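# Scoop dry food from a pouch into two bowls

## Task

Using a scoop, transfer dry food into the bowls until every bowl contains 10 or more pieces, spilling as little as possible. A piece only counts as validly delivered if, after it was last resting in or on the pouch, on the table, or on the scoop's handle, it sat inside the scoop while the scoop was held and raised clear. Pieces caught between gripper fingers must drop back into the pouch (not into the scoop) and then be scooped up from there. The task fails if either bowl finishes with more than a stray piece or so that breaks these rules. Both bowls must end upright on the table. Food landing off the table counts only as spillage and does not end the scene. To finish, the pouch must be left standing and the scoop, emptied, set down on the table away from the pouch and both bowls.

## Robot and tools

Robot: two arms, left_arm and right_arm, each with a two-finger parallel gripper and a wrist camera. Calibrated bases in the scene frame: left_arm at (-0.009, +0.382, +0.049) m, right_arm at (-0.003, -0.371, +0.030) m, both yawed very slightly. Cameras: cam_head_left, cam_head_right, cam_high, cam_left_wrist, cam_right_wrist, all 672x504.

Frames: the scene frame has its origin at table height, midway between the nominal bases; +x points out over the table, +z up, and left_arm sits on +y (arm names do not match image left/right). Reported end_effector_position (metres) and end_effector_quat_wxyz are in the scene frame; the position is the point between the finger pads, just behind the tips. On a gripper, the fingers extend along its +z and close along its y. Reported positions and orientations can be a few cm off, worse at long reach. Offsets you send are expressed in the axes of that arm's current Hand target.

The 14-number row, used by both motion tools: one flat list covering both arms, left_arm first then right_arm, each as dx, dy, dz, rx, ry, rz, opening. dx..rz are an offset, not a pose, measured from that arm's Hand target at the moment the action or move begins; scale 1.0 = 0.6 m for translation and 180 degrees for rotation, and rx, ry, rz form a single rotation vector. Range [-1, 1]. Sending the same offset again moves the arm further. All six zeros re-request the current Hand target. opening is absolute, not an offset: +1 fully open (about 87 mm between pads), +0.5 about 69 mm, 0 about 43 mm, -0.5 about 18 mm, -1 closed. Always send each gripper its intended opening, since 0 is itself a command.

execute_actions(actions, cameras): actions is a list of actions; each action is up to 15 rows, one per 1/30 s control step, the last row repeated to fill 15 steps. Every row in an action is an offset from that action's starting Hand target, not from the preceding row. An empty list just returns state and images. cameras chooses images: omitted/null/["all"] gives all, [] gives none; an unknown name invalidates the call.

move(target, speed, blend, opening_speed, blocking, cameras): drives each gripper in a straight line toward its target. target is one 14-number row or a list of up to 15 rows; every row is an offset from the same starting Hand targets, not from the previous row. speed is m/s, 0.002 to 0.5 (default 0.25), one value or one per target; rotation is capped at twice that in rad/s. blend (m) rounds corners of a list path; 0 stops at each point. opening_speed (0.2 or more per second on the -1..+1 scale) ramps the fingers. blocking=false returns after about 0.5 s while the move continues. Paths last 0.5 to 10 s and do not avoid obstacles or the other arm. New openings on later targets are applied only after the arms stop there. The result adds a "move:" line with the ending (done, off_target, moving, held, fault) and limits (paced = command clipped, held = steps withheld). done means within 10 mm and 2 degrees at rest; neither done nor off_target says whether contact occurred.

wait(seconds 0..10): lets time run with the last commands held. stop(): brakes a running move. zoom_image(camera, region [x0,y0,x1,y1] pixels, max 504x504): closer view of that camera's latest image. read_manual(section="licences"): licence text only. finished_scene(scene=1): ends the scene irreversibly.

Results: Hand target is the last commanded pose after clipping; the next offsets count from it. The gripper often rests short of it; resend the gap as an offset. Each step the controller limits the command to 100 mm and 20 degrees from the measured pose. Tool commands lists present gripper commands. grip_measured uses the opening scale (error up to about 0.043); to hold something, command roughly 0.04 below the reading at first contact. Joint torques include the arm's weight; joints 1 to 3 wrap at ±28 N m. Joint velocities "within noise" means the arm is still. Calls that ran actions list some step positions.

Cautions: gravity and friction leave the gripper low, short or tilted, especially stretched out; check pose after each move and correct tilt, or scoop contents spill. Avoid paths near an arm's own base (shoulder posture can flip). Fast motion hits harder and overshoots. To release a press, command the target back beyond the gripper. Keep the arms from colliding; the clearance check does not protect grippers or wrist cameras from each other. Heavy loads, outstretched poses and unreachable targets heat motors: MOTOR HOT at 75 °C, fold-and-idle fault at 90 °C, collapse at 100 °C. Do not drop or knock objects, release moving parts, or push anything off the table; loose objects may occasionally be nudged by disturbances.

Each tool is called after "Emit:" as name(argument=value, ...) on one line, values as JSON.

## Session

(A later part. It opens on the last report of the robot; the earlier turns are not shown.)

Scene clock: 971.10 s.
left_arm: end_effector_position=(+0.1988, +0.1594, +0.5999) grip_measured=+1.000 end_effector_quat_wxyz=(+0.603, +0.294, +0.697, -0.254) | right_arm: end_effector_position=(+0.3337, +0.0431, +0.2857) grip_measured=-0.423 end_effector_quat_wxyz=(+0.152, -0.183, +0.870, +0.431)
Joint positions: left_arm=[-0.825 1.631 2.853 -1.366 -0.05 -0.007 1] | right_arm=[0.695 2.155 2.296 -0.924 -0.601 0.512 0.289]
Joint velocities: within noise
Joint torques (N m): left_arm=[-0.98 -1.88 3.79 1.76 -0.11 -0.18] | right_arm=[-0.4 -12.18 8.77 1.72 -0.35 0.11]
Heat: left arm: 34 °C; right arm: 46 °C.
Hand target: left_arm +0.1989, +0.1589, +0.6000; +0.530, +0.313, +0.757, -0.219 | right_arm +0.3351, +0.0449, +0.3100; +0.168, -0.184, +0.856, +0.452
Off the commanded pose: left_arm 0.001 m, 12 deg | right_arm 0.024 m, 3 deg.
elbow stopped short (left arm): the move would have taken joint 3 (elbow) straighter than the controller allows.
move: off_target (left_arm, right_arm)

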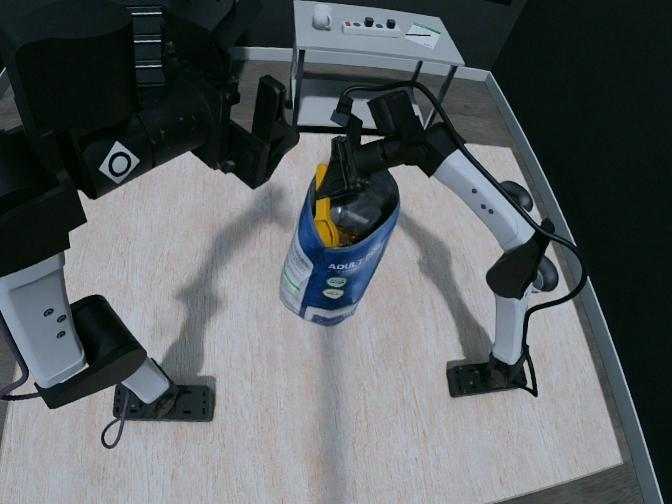

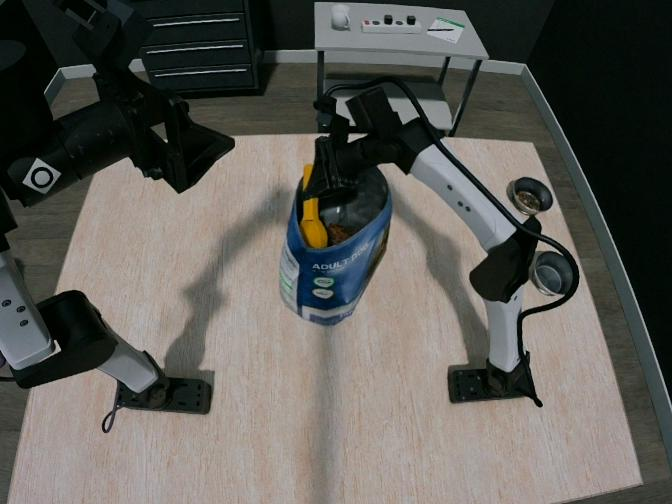

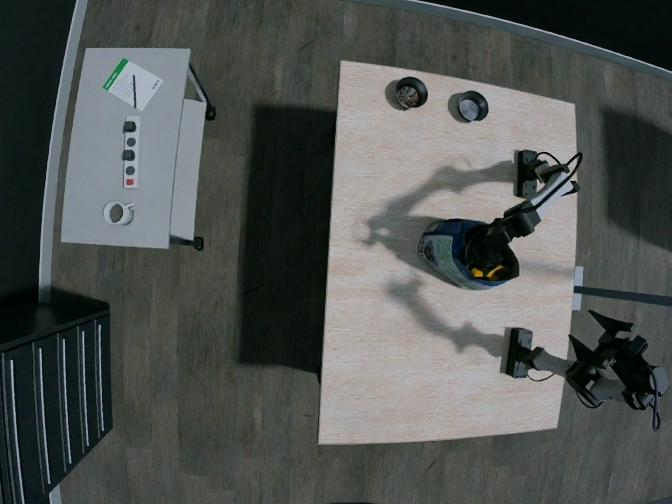

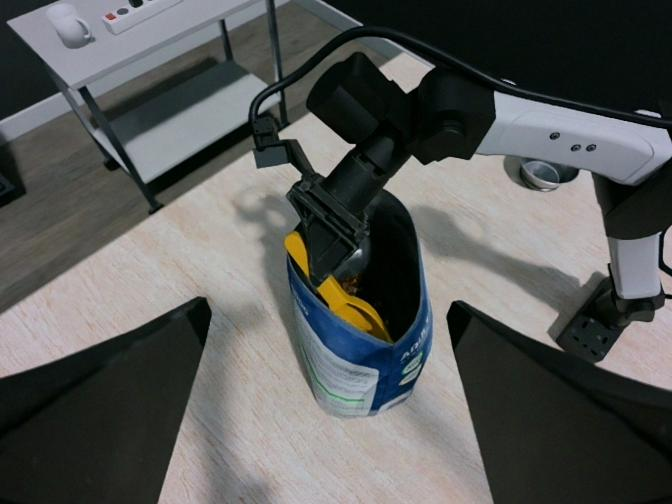

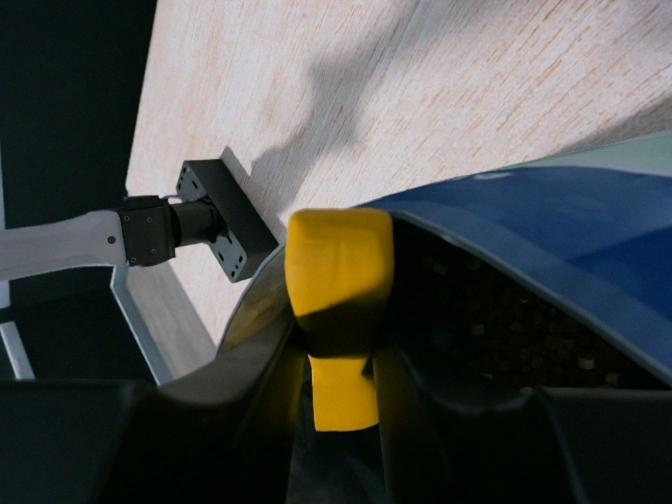

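Emit:
move(target=[[0,0,0,0,0,0,1,-0.0305,0.0252,-0.0513,-0.051,0,0.043,-1],[0,0,0,0,0,0,1,-0.0923,0.0278,-0.155,-0.115,-0.04,0.115,-1],[0,0,0,0,0,0,1,-0.2013,-0.0347,-0.3385,-0.1695,-0.079,0.1847,-1]], speed=0.1, blend=0.01)

Emit:
zoom_image(camera="cam_left_wrist", region=[270, 100, 470, 350])

Scene clock: 983.37 s.
left_arm: end_effector_position=(+0.1988, +0.1594, +0.5999) grip_measured=+1.000 end_effector_quat_wxyz=(+0.603, +0.294, +0.697, -0.254) | right_arm: end_effector_position=(+0.4392, -0.1144, +0.4408) grip_measured=-0.423 end_effector_quat_wxyz=(+0.075, +0.103, +0.705, +0.697)
Joint positions: left_arm=[-0.825 1.631 2.853 -1.366 -0.05 -0.007 1] | right_arm=[0.198 1.984 1.983 -0.039 -1.146 1.573 0.289]
Joint velocities: within noise
Joint torques (N m): left_arm=[-0.98 -1.87 3.81 1.76 -0.11 -0.17] | right_arm=[0.18 -13 5.71 1.91 -0.17 0.05]
Heat: left arm: 34 °C; right arm: 47 °C.
Hand target: left_arm +0.1989, +0.1589, +0.6001; +0.530, +0.313, +0.757, -0.219 | right_arm +0.4257, -0.1160, +0.4589; +0.082, +0.083, +0.699, +0.705
Off the commanded pose: left_arm 0.001 m, 12 deg | right_arm 0.022 m, 3 deg.
elbow stopped short (left arm): the move would have taken joint 3 (elbow) straighter than the controller allows.
move: off_target (left_arm, right_arm)

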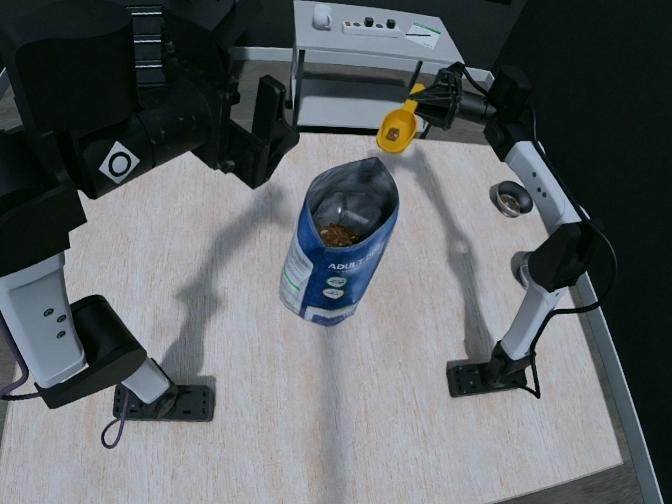

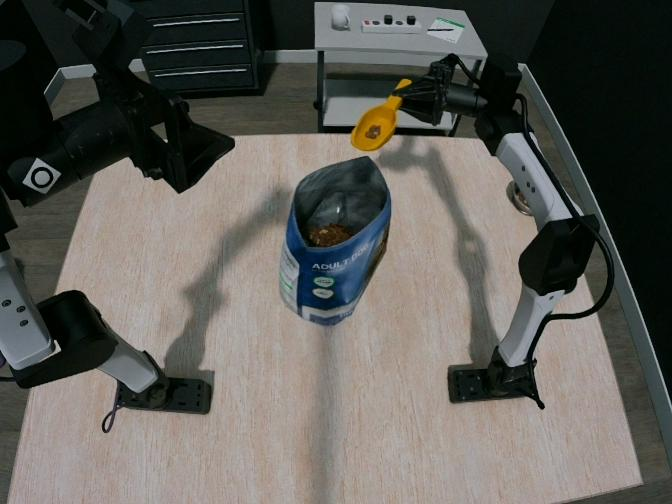

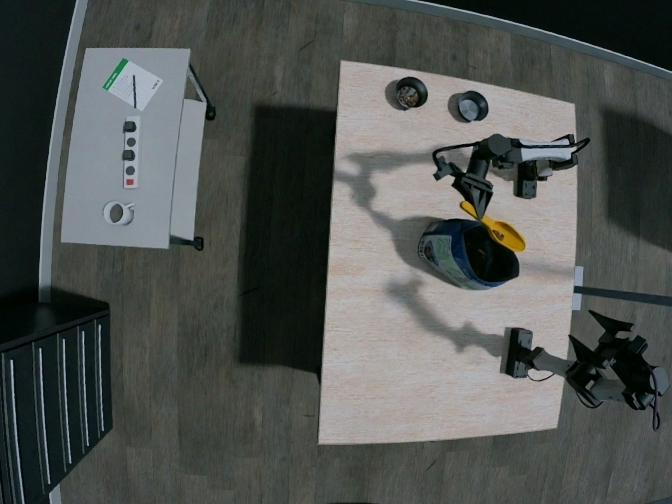

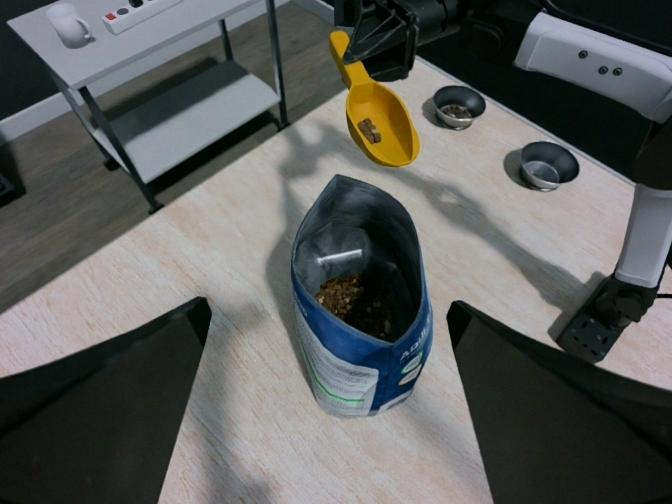

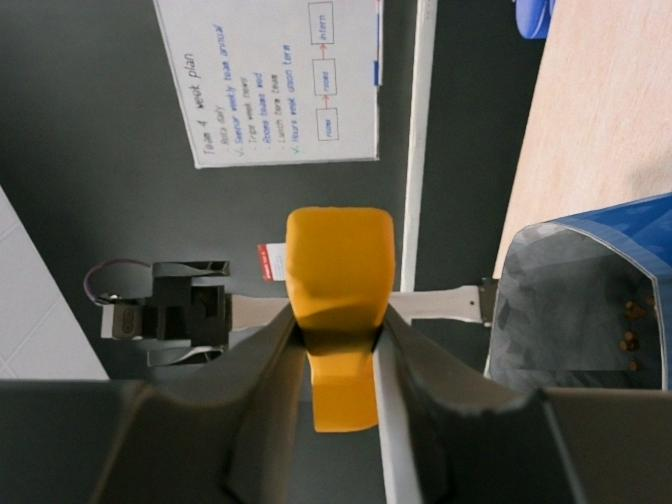

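Scaled by 2.016.

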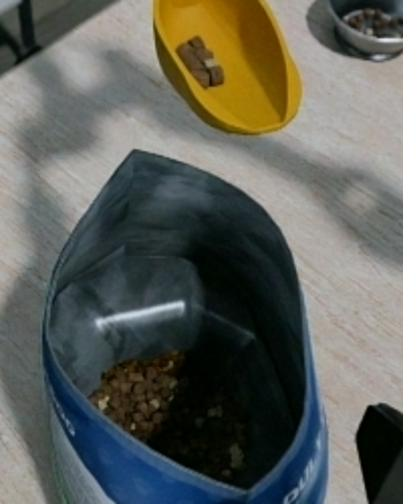

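Emit:
move(target=[[0,0,0,0,0,0,1,-0.0972,-0.0483,-0.4632,0,-0.278,0,-1],[0,0,0,0,0,0,1,0.0475,-0.165,-0.8728,0,-0.483,0,-1]], speed=0.2, blend=0.05)

Emit:
zoom_image(camera="cam_high", region=[380, 20, 580, 170])

Scene clock: 998.87 s.
left_arm: end_effector_position=(+0.1988, +0.1594, +0.5999) grip_measured=+1.000 end_effector_quat_wxyz=(+0.603, +0.294, +0.697, -0.254) | right_arm: end_effector_position=(+0.2762, -0.6190, +0.3558) grip_measured=-0.423 end_effector_quat_wxyz=(+0.539, +0.554, +0.445, +0.451)
Joint positions: left_arm=[-0.825 1.631 2.853 -1.366 -0.05 -0.007 1] | right_arm=[-1.176 1.3 0.903 0.376 -1.004 1.573 0.289]
Joint velocities: within noise
Joint torques (N m): left_arm=[-0.98 -1.88 3.79 1.76 -0.11 -0.18] | right_arm=[-0.06 -4 5.83 2 -0.17 -0.1]
Heat: left arm: 34 °C; right arm: 47 °C.
Hand target: left_arm +0.1989, +0.1589, +0.6001; +0.530, +0.313, +0.757, -0.219 | right_arm +0.2762, -0.6178, +0.3554; +0.541, +0.546, +0.451, +0.455
Off the commanded pose: left_arm 0.001 m, 12 deg | right_arm 0.001 m, 1 deg.
elbow stopped short (left arm): the move would have taken joint 3 (elbow) straighter than the controller allows.
move: off_target (left_arm)

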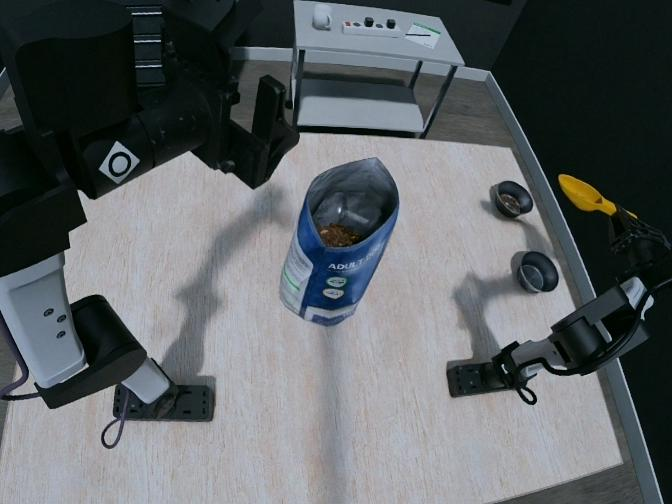

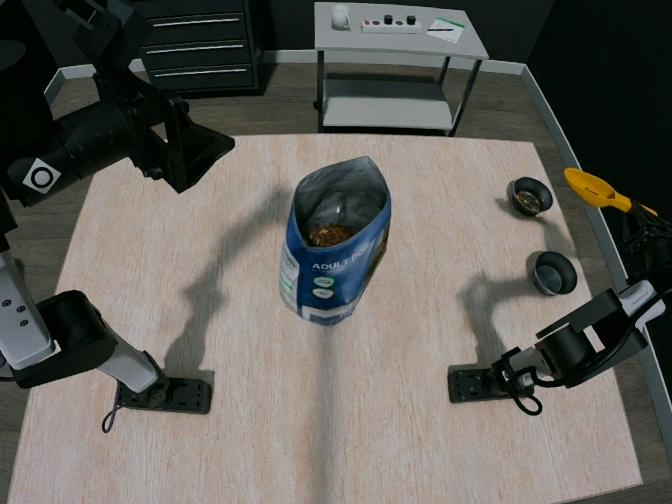

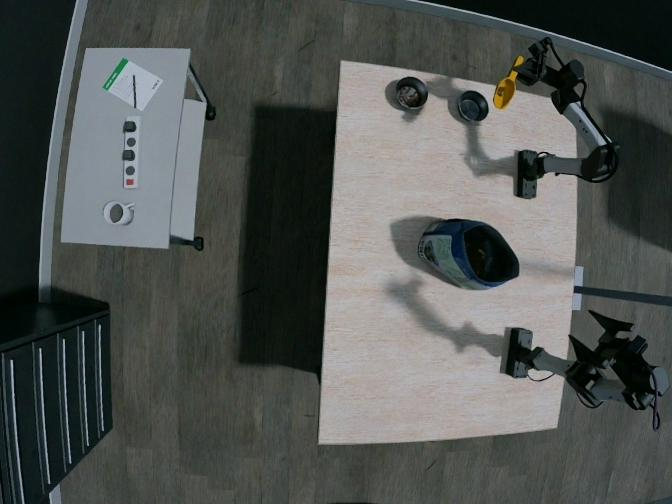

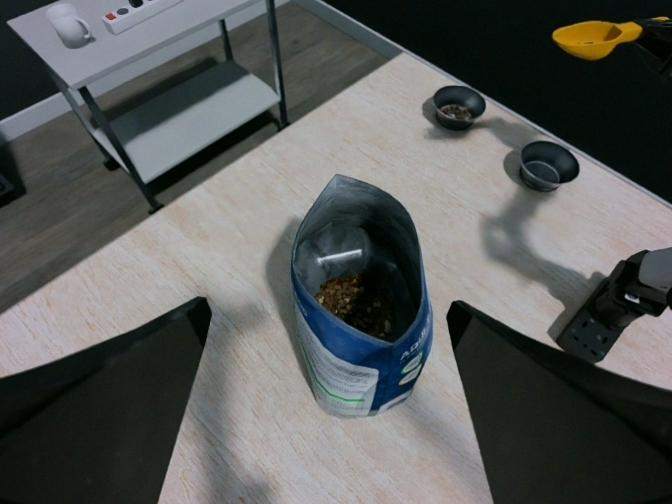

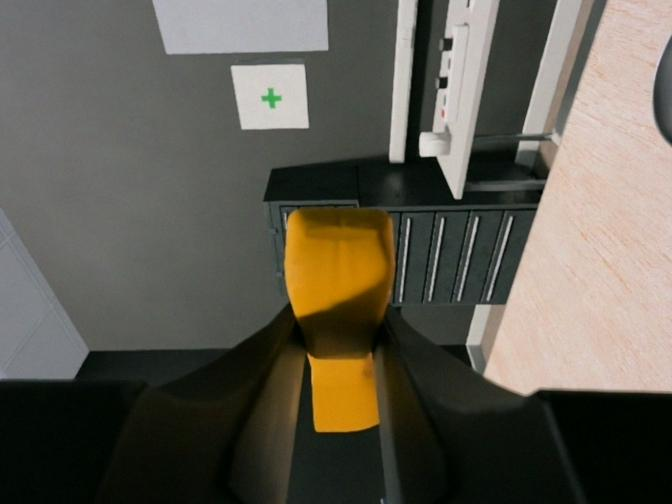

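Scaled by 2.520.

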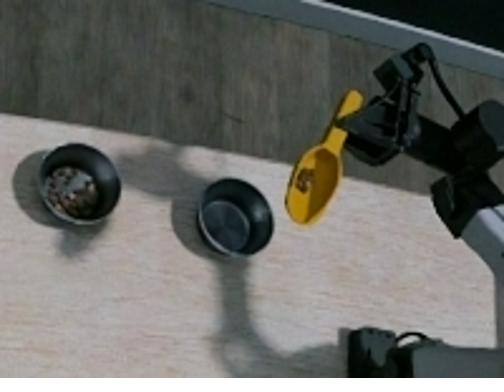

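Emit:
move(target=[0,0,0,0,0,0,1,-0.1793,-0.1333,-0.1139,0.036,0,-0.134,-1], speed=0.12)

Emit:
zoom_image(camera="cam_high", region=[380, 20, 580, 170])

Emit:
zoom_image(camera="cam_left_wrist", region=[432, 20, 672, 200])

Scene clock: 1011.53 s.
left_arm: end_effector_position=(+0.1988, +0.1594, +0.5999) grip_measured=+1.000 end_effector_quat_wxyz=(+0.603, +0.294, +0.697, -0.254) | right_arm: end_effector_position=(+0.1895, -0.7074, +0.2639) grip_measured=-0.423 end_effector_quat_wxyz=(+0.584, +0.488, +0.570, +0.310)
Joint positions: left_arm=[-0.825 1.631 2.853 -1.366 -0.05 -0.007 1] | right_arm=[-1.5 1.604 1.066 0.088 -1.276 0.762 0.289]
Joint velocities: within noise
Joint torques (N m): left_arm=[-0.99 -1.87 3.79 1.75 -0.11 -0.18] | right_arm=[0.01 -6.24 9.01 1.58 -0.4 -0.22]
Heat: left arm: 34 °C; right arm: 43 °C.
Hand target: left_arm +0.1989, +0.1589, +0.6001; +0.530, +0.313, +0.757, -0.219 | right_arm +0.1895, -0.7106, +0.2748; +0.592, +0.469, +0.579, +0.306
Off the commanded pose: left_arm 0.001 m, 12 deg | right_arm 0.011 m, 3 deg.
elbow stopped short (left arm): the move would have taken joint 3 (elbow) straighter than the controller allows.
move: off_target (left_arm, right_arm)

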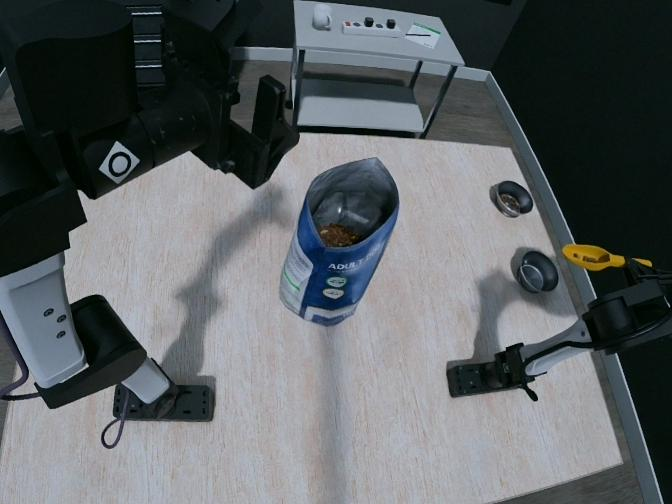

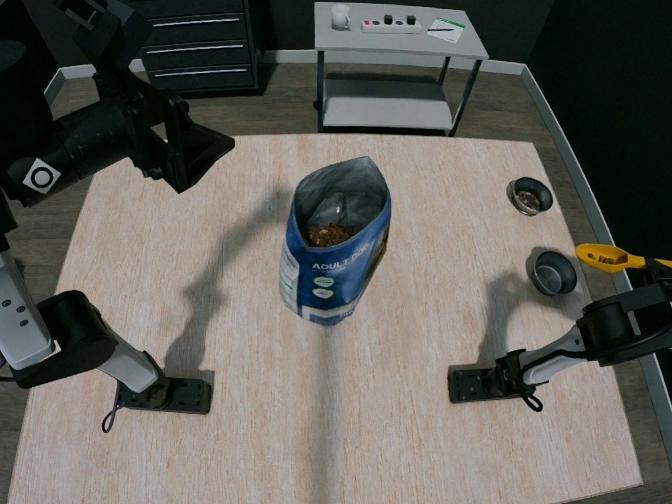

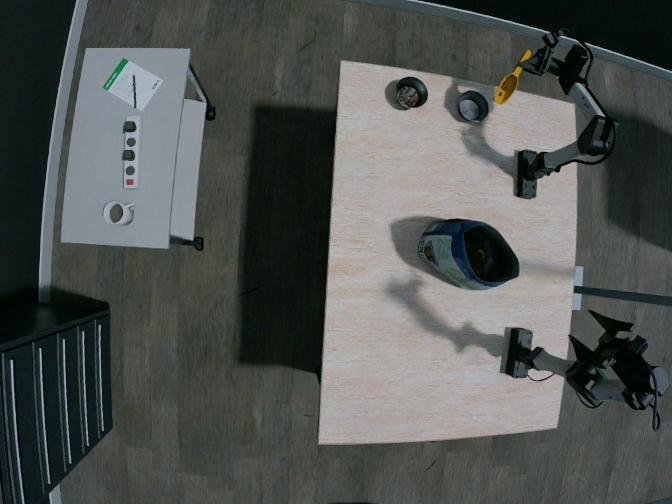

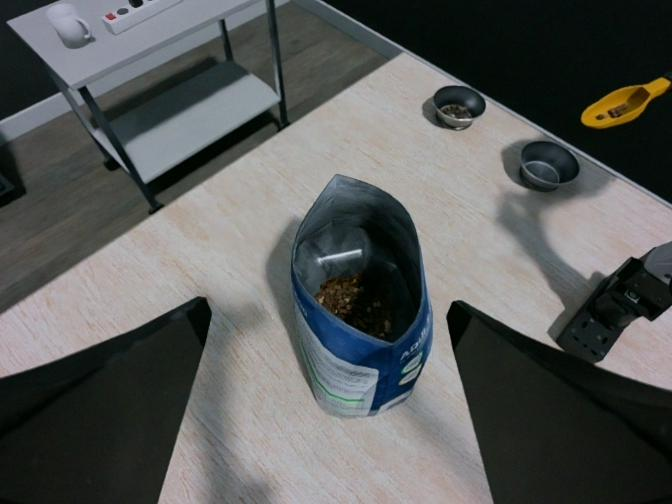

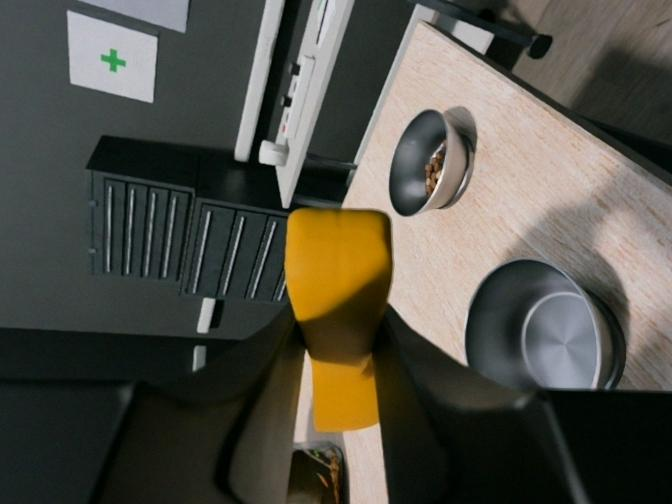

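Scaled by 2.520.

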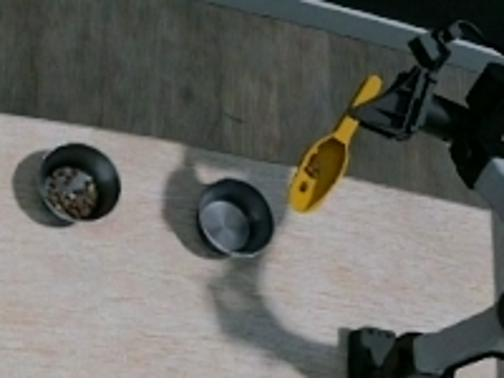

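Scaled by 2.100.

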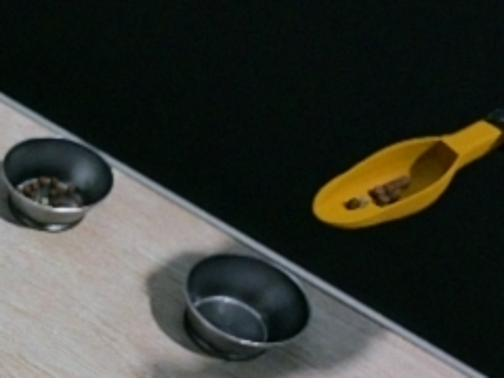

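Emit:
execute_actions(actions=[])

Scene clock: 1029.70 s.
left_arm: end_effector_position=(+0.1988, +0.1594, +0.5999) grip_measured=+1.000 end_effector_quat_wxyz=(+0.603, +0.294, +0.697, -0.254) | right_arm: end_effector_position=(+0.1895, -0.7074, +0.2638) grip_measured=-0.423 end_effector_quat_wxyz=(+0.584, +0.488, +0.570, +0.310)
Joint positions: left_arm=[-0.825 1.631 2.853 -1.366 -0.05 -0.007 1] | right_arm=[-1.5 1.604 1.066 0.087 -1.276 0.762 0.289]
Joint velocities: within noise
Joint torques (N m): left_arm=[-0.96 -1.87 3.79 1.75 -0.11 -0.17] | right_arm=[-0.09 -6.26 9.06 1.59 -0.39 -0.2]
Heat: left arm: 34 °C; right arm: 40 °C.
Hand target: left_arm +0.1989, +0.1589, +0.6001; +0.530, +0.313, +0.757, -0.219 | right_arm +0.1895, -0.7107, +0.2747; +0.592, +0.469, +0.579, +0.305
Tool commands: left_gripper/opening=+1.0 right_gripper/opening=-1.0
Off the commanded pose: left_arm 0.001 m, 12 deg | right_arm 0.011 m, 3 deg.

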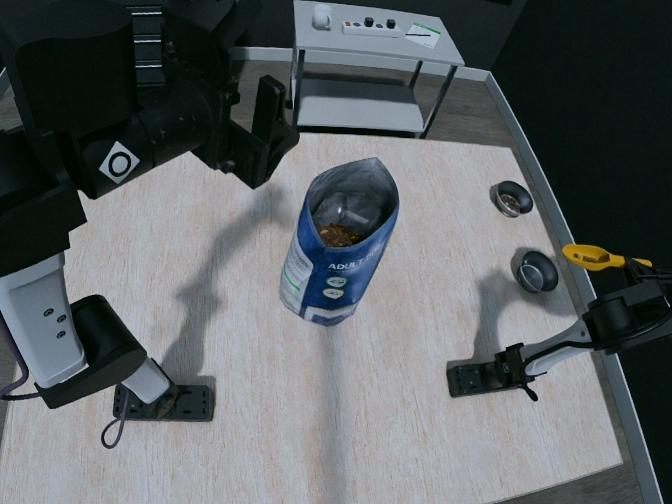

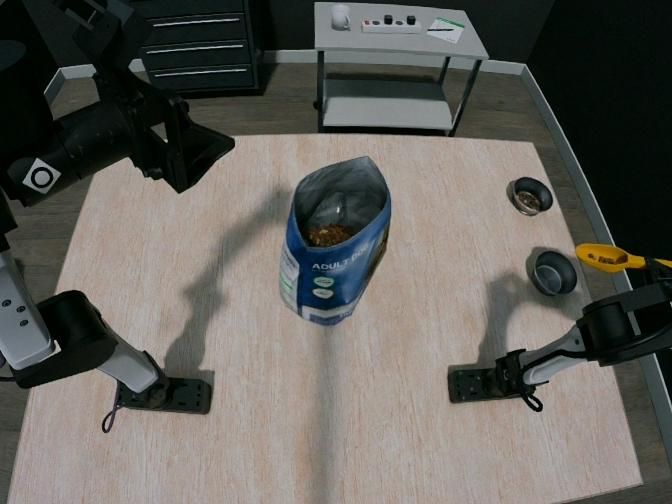

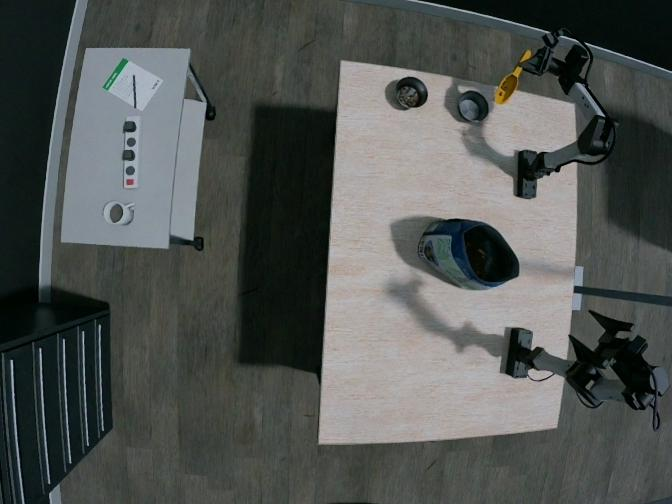

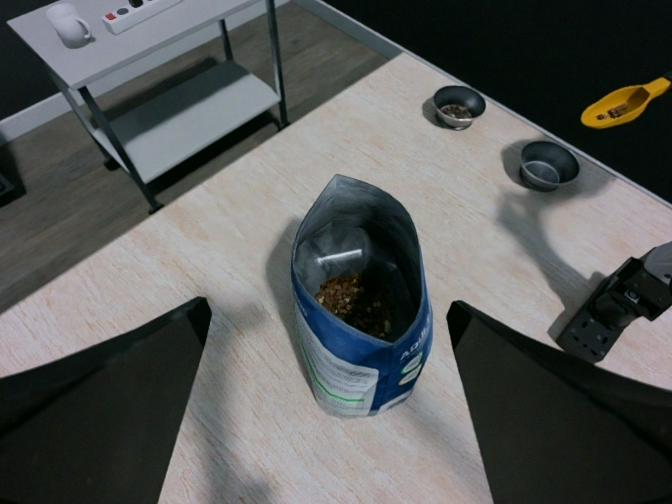

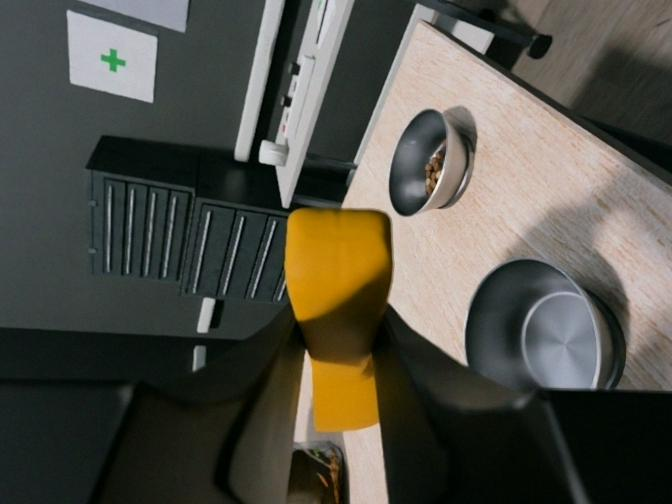

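Emit:
move(target=[[0,0,0,0,0,0,1,0.0112,-0.0905,0.0245,0.0288,0,-0.1073,-1]], speed=0.1)

Emit:
zoom_image(camera="cam_high", region=[380, 20, 620, 200])

Emit:
zoom_image(camera="cam_left_wrist", region=[400, 50, 672, 254])

Scene clock: 1058.17 s.
left_arm: end_effector_position=(+0.1988, +0.1594, +0.5999) grip_measured=+1.000 end_effector_quat_wxyz=(+0.603, +0.294, +0.697, -0.254) | right_arm: end_effector_position=(+0.1936, -0.7255, +0.2238) grip_measured=-0.423 end_effector_quat_wxyz=(+0.613, +0.394, +0.660, +0.182)
Joint positions: left_arm=[-0.825 1.631 2.853 -1.366 -0.05 -0.007 1] | right_arm=[-1.469 1.655 1.066 0.066 -1.198 0.334 0.289]
Joint velocities: within noise
Joint torques (N m): left_arm=[-0.98 -1.88 3.81 1.76 -0.11 -0.17] | right_arm=[0.57 -6.61 5.83 1.64 -0.11 -0.22]
Heat: left arm: 34 °C; right arm: 39 °C.
Hand target: left_arm +0.1989, +0.1589, +0.6001; +0.530, +0.313, +0.757, -0.219 | right_arm +0.1950, -0.7278, +0.2210; +0.614, +0.391, +0.663, +0.175
Off the commanded pose: left_arm 0.001 m, 12 deg | right_arm 0.004 m, 1 deg.
elbow stopped short (left arm): the move would have taken joint 3 (elbow) straighter than the controller allows.
move: off_target (left_arm)

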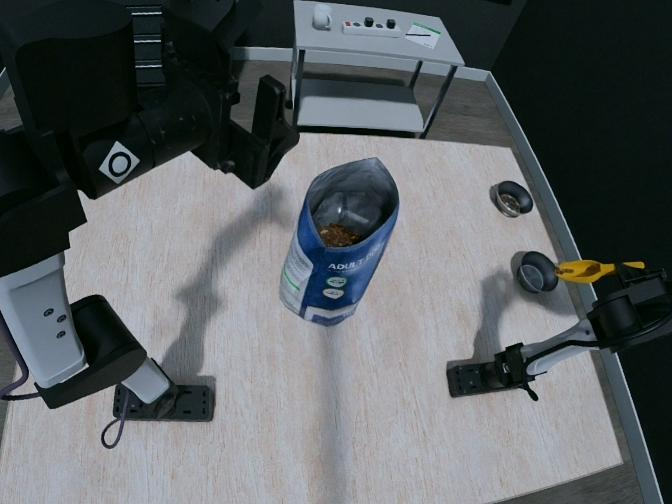

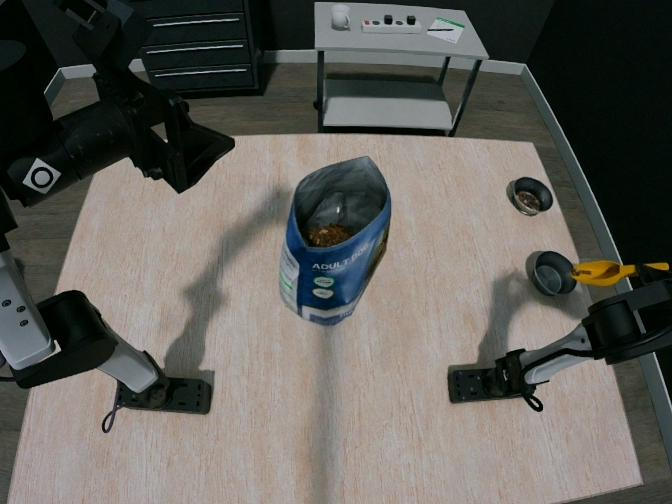

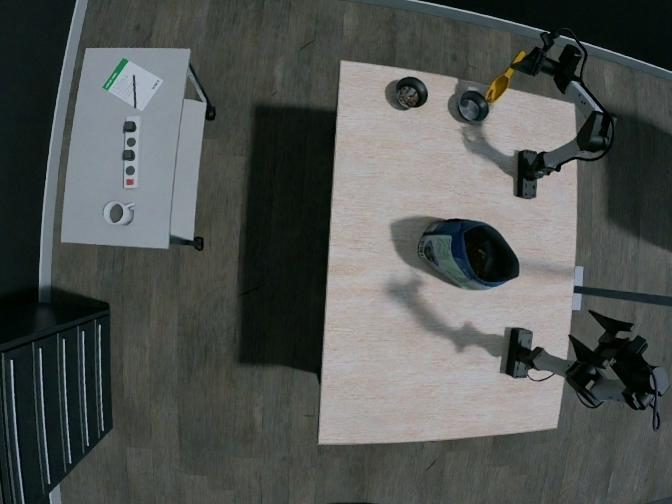

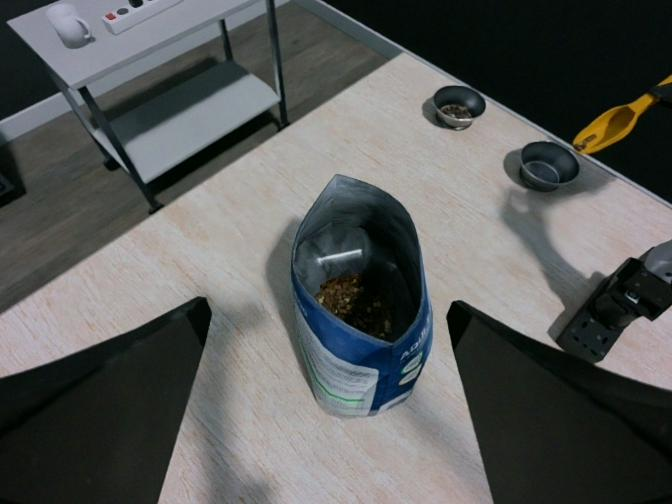

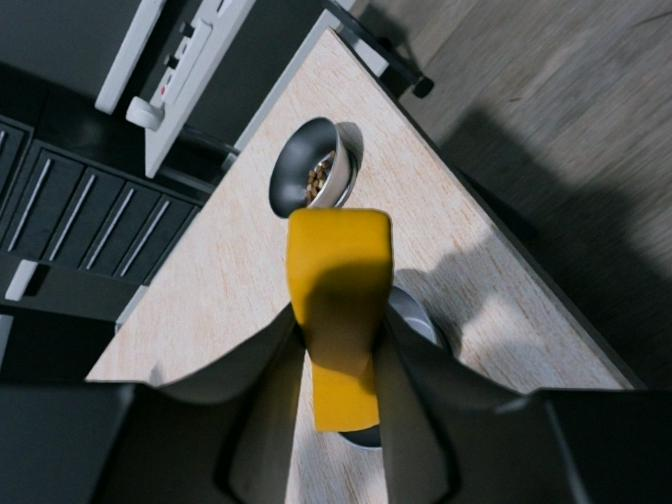

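Scaled by 2.100.

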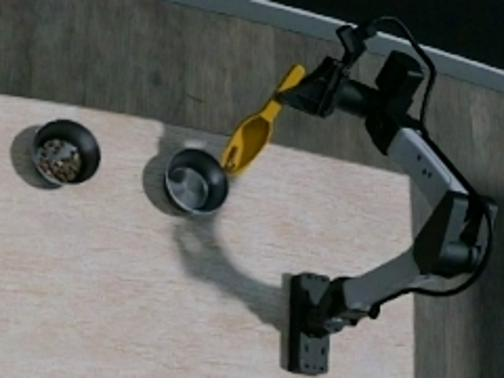

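Scaled by 1.853.

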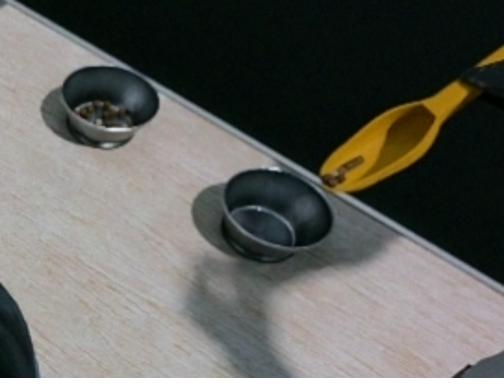

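Emit:
move(target=[[0,0,0,0,0,0,1,0.0013,0.0057,0.0523,0,0,0,-1]], speed=0.06)

Emit:
zoom_image(camera="cam_high", region=[380, 20, 620, 200])

Emit:
zoom_image(camera="cam_left_wrist", region=[400, 50, 672, 254])

Scene clock: 1070.67 s.
left_arm: end_effector_position=(+0.1988, +0.1594, +0.5999) grip_measured=+1.000 end_effector_quat_wxyz=(+0.603, +0.294, +0.697, -0.254) | right_arm: end_effector_position=(+0.2247, -0.7294, +0.2177) grip_measured=-0.423 end_effector_quat_wxyz=(+0.611, +0.389, +0.665, +0.180)
Joint positions: left_arm=[-0.825 1.631 2.853 -1.366 -0.05 -0.007 1] | right_arm=[-1.381 1.691 1.066 0.174 -1.123 0.404 0.289]
Joint velocities: within noise
Joint torques (N m): left_arm=[-0.99 -1.87 3.81 1.76 -0.11 -0.17] | right_arm=[0.36 -6.9 5.74 1.85 -0.05 0.08]
Heat: left arm: 34 °C; right arm: 38 °C.
Hand target: left_arm +0.1989, +0.1589, +0.6001; +0.530, +0.313, +0.757, -0.219 | right_arm +0.2258, -0.7328, +0.2171; +0.614, +0.391, +0.663, +0.175
Off the commanded pose: left_arm 0.001 m, 12 deg | right_arm 0.004 m, 1 deg.
elbow stopped short (left arm): the move would have taken joint 3 (elbow) straighter than the controller allows.
move: off_target (left_arm)

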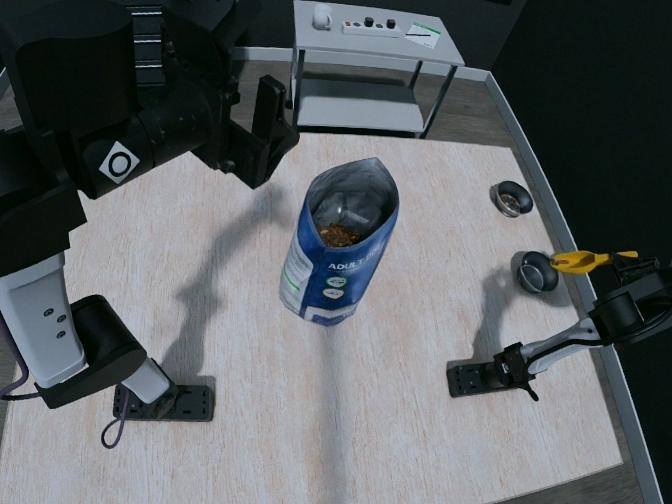

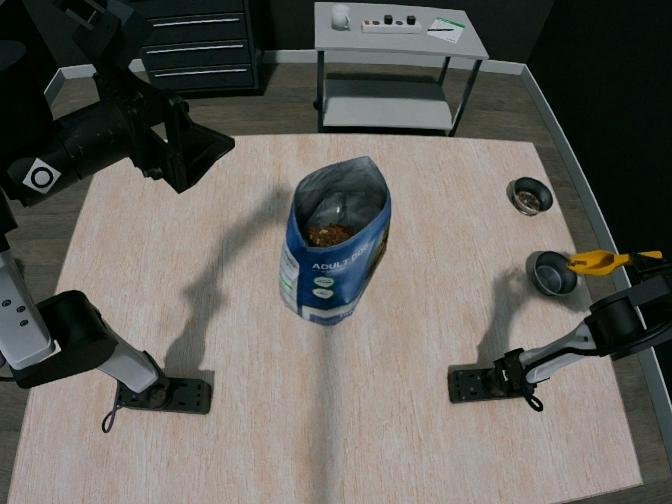

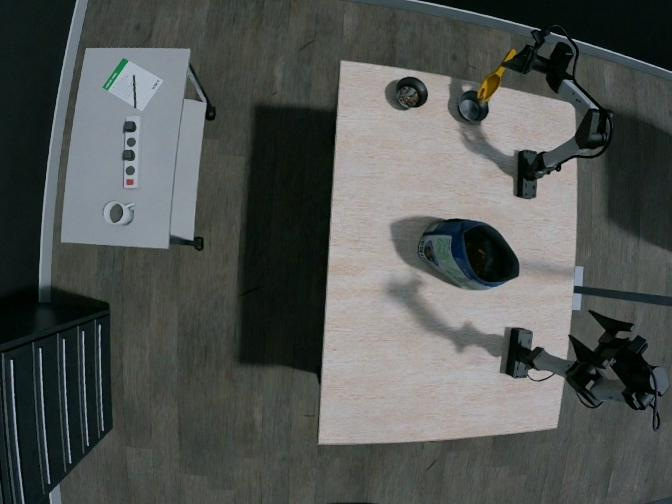

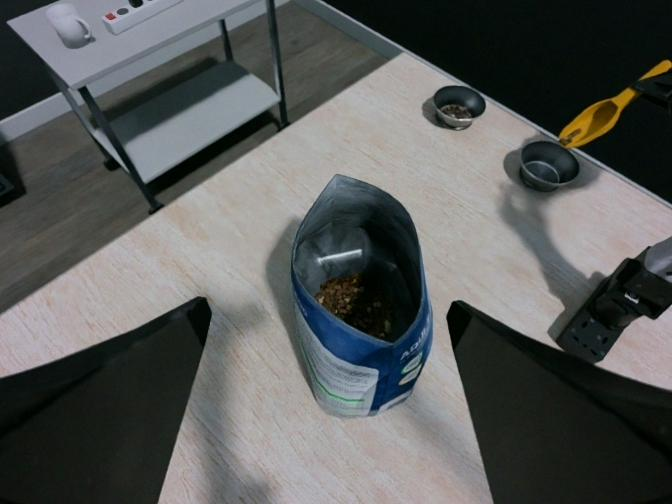

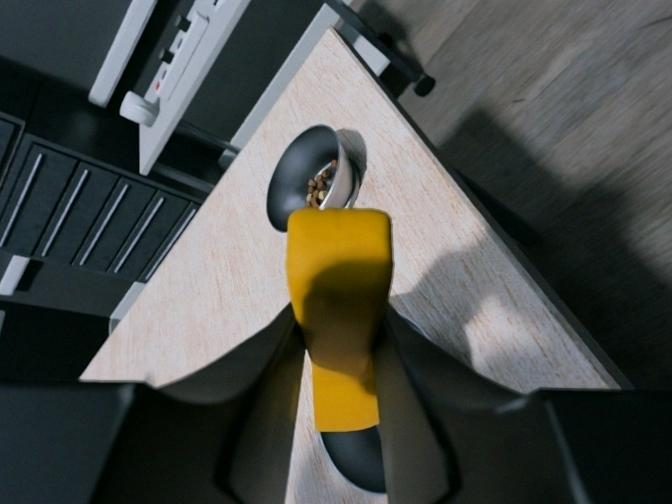

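Scaled by 2.100.

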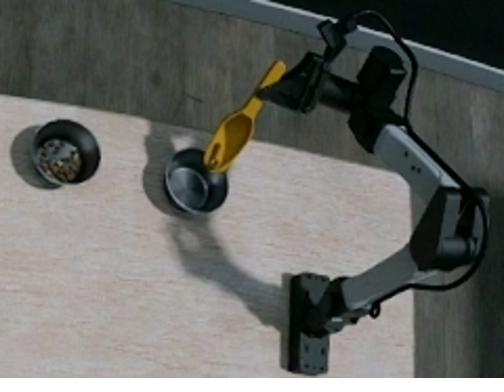

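Scaled by 1.853.

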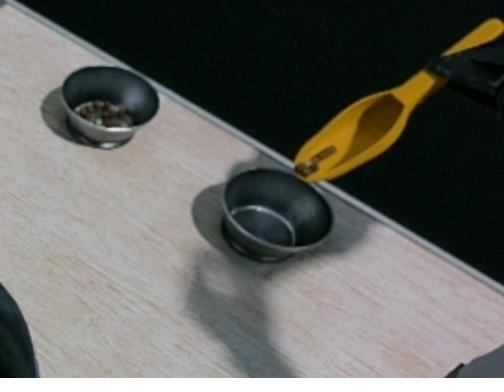

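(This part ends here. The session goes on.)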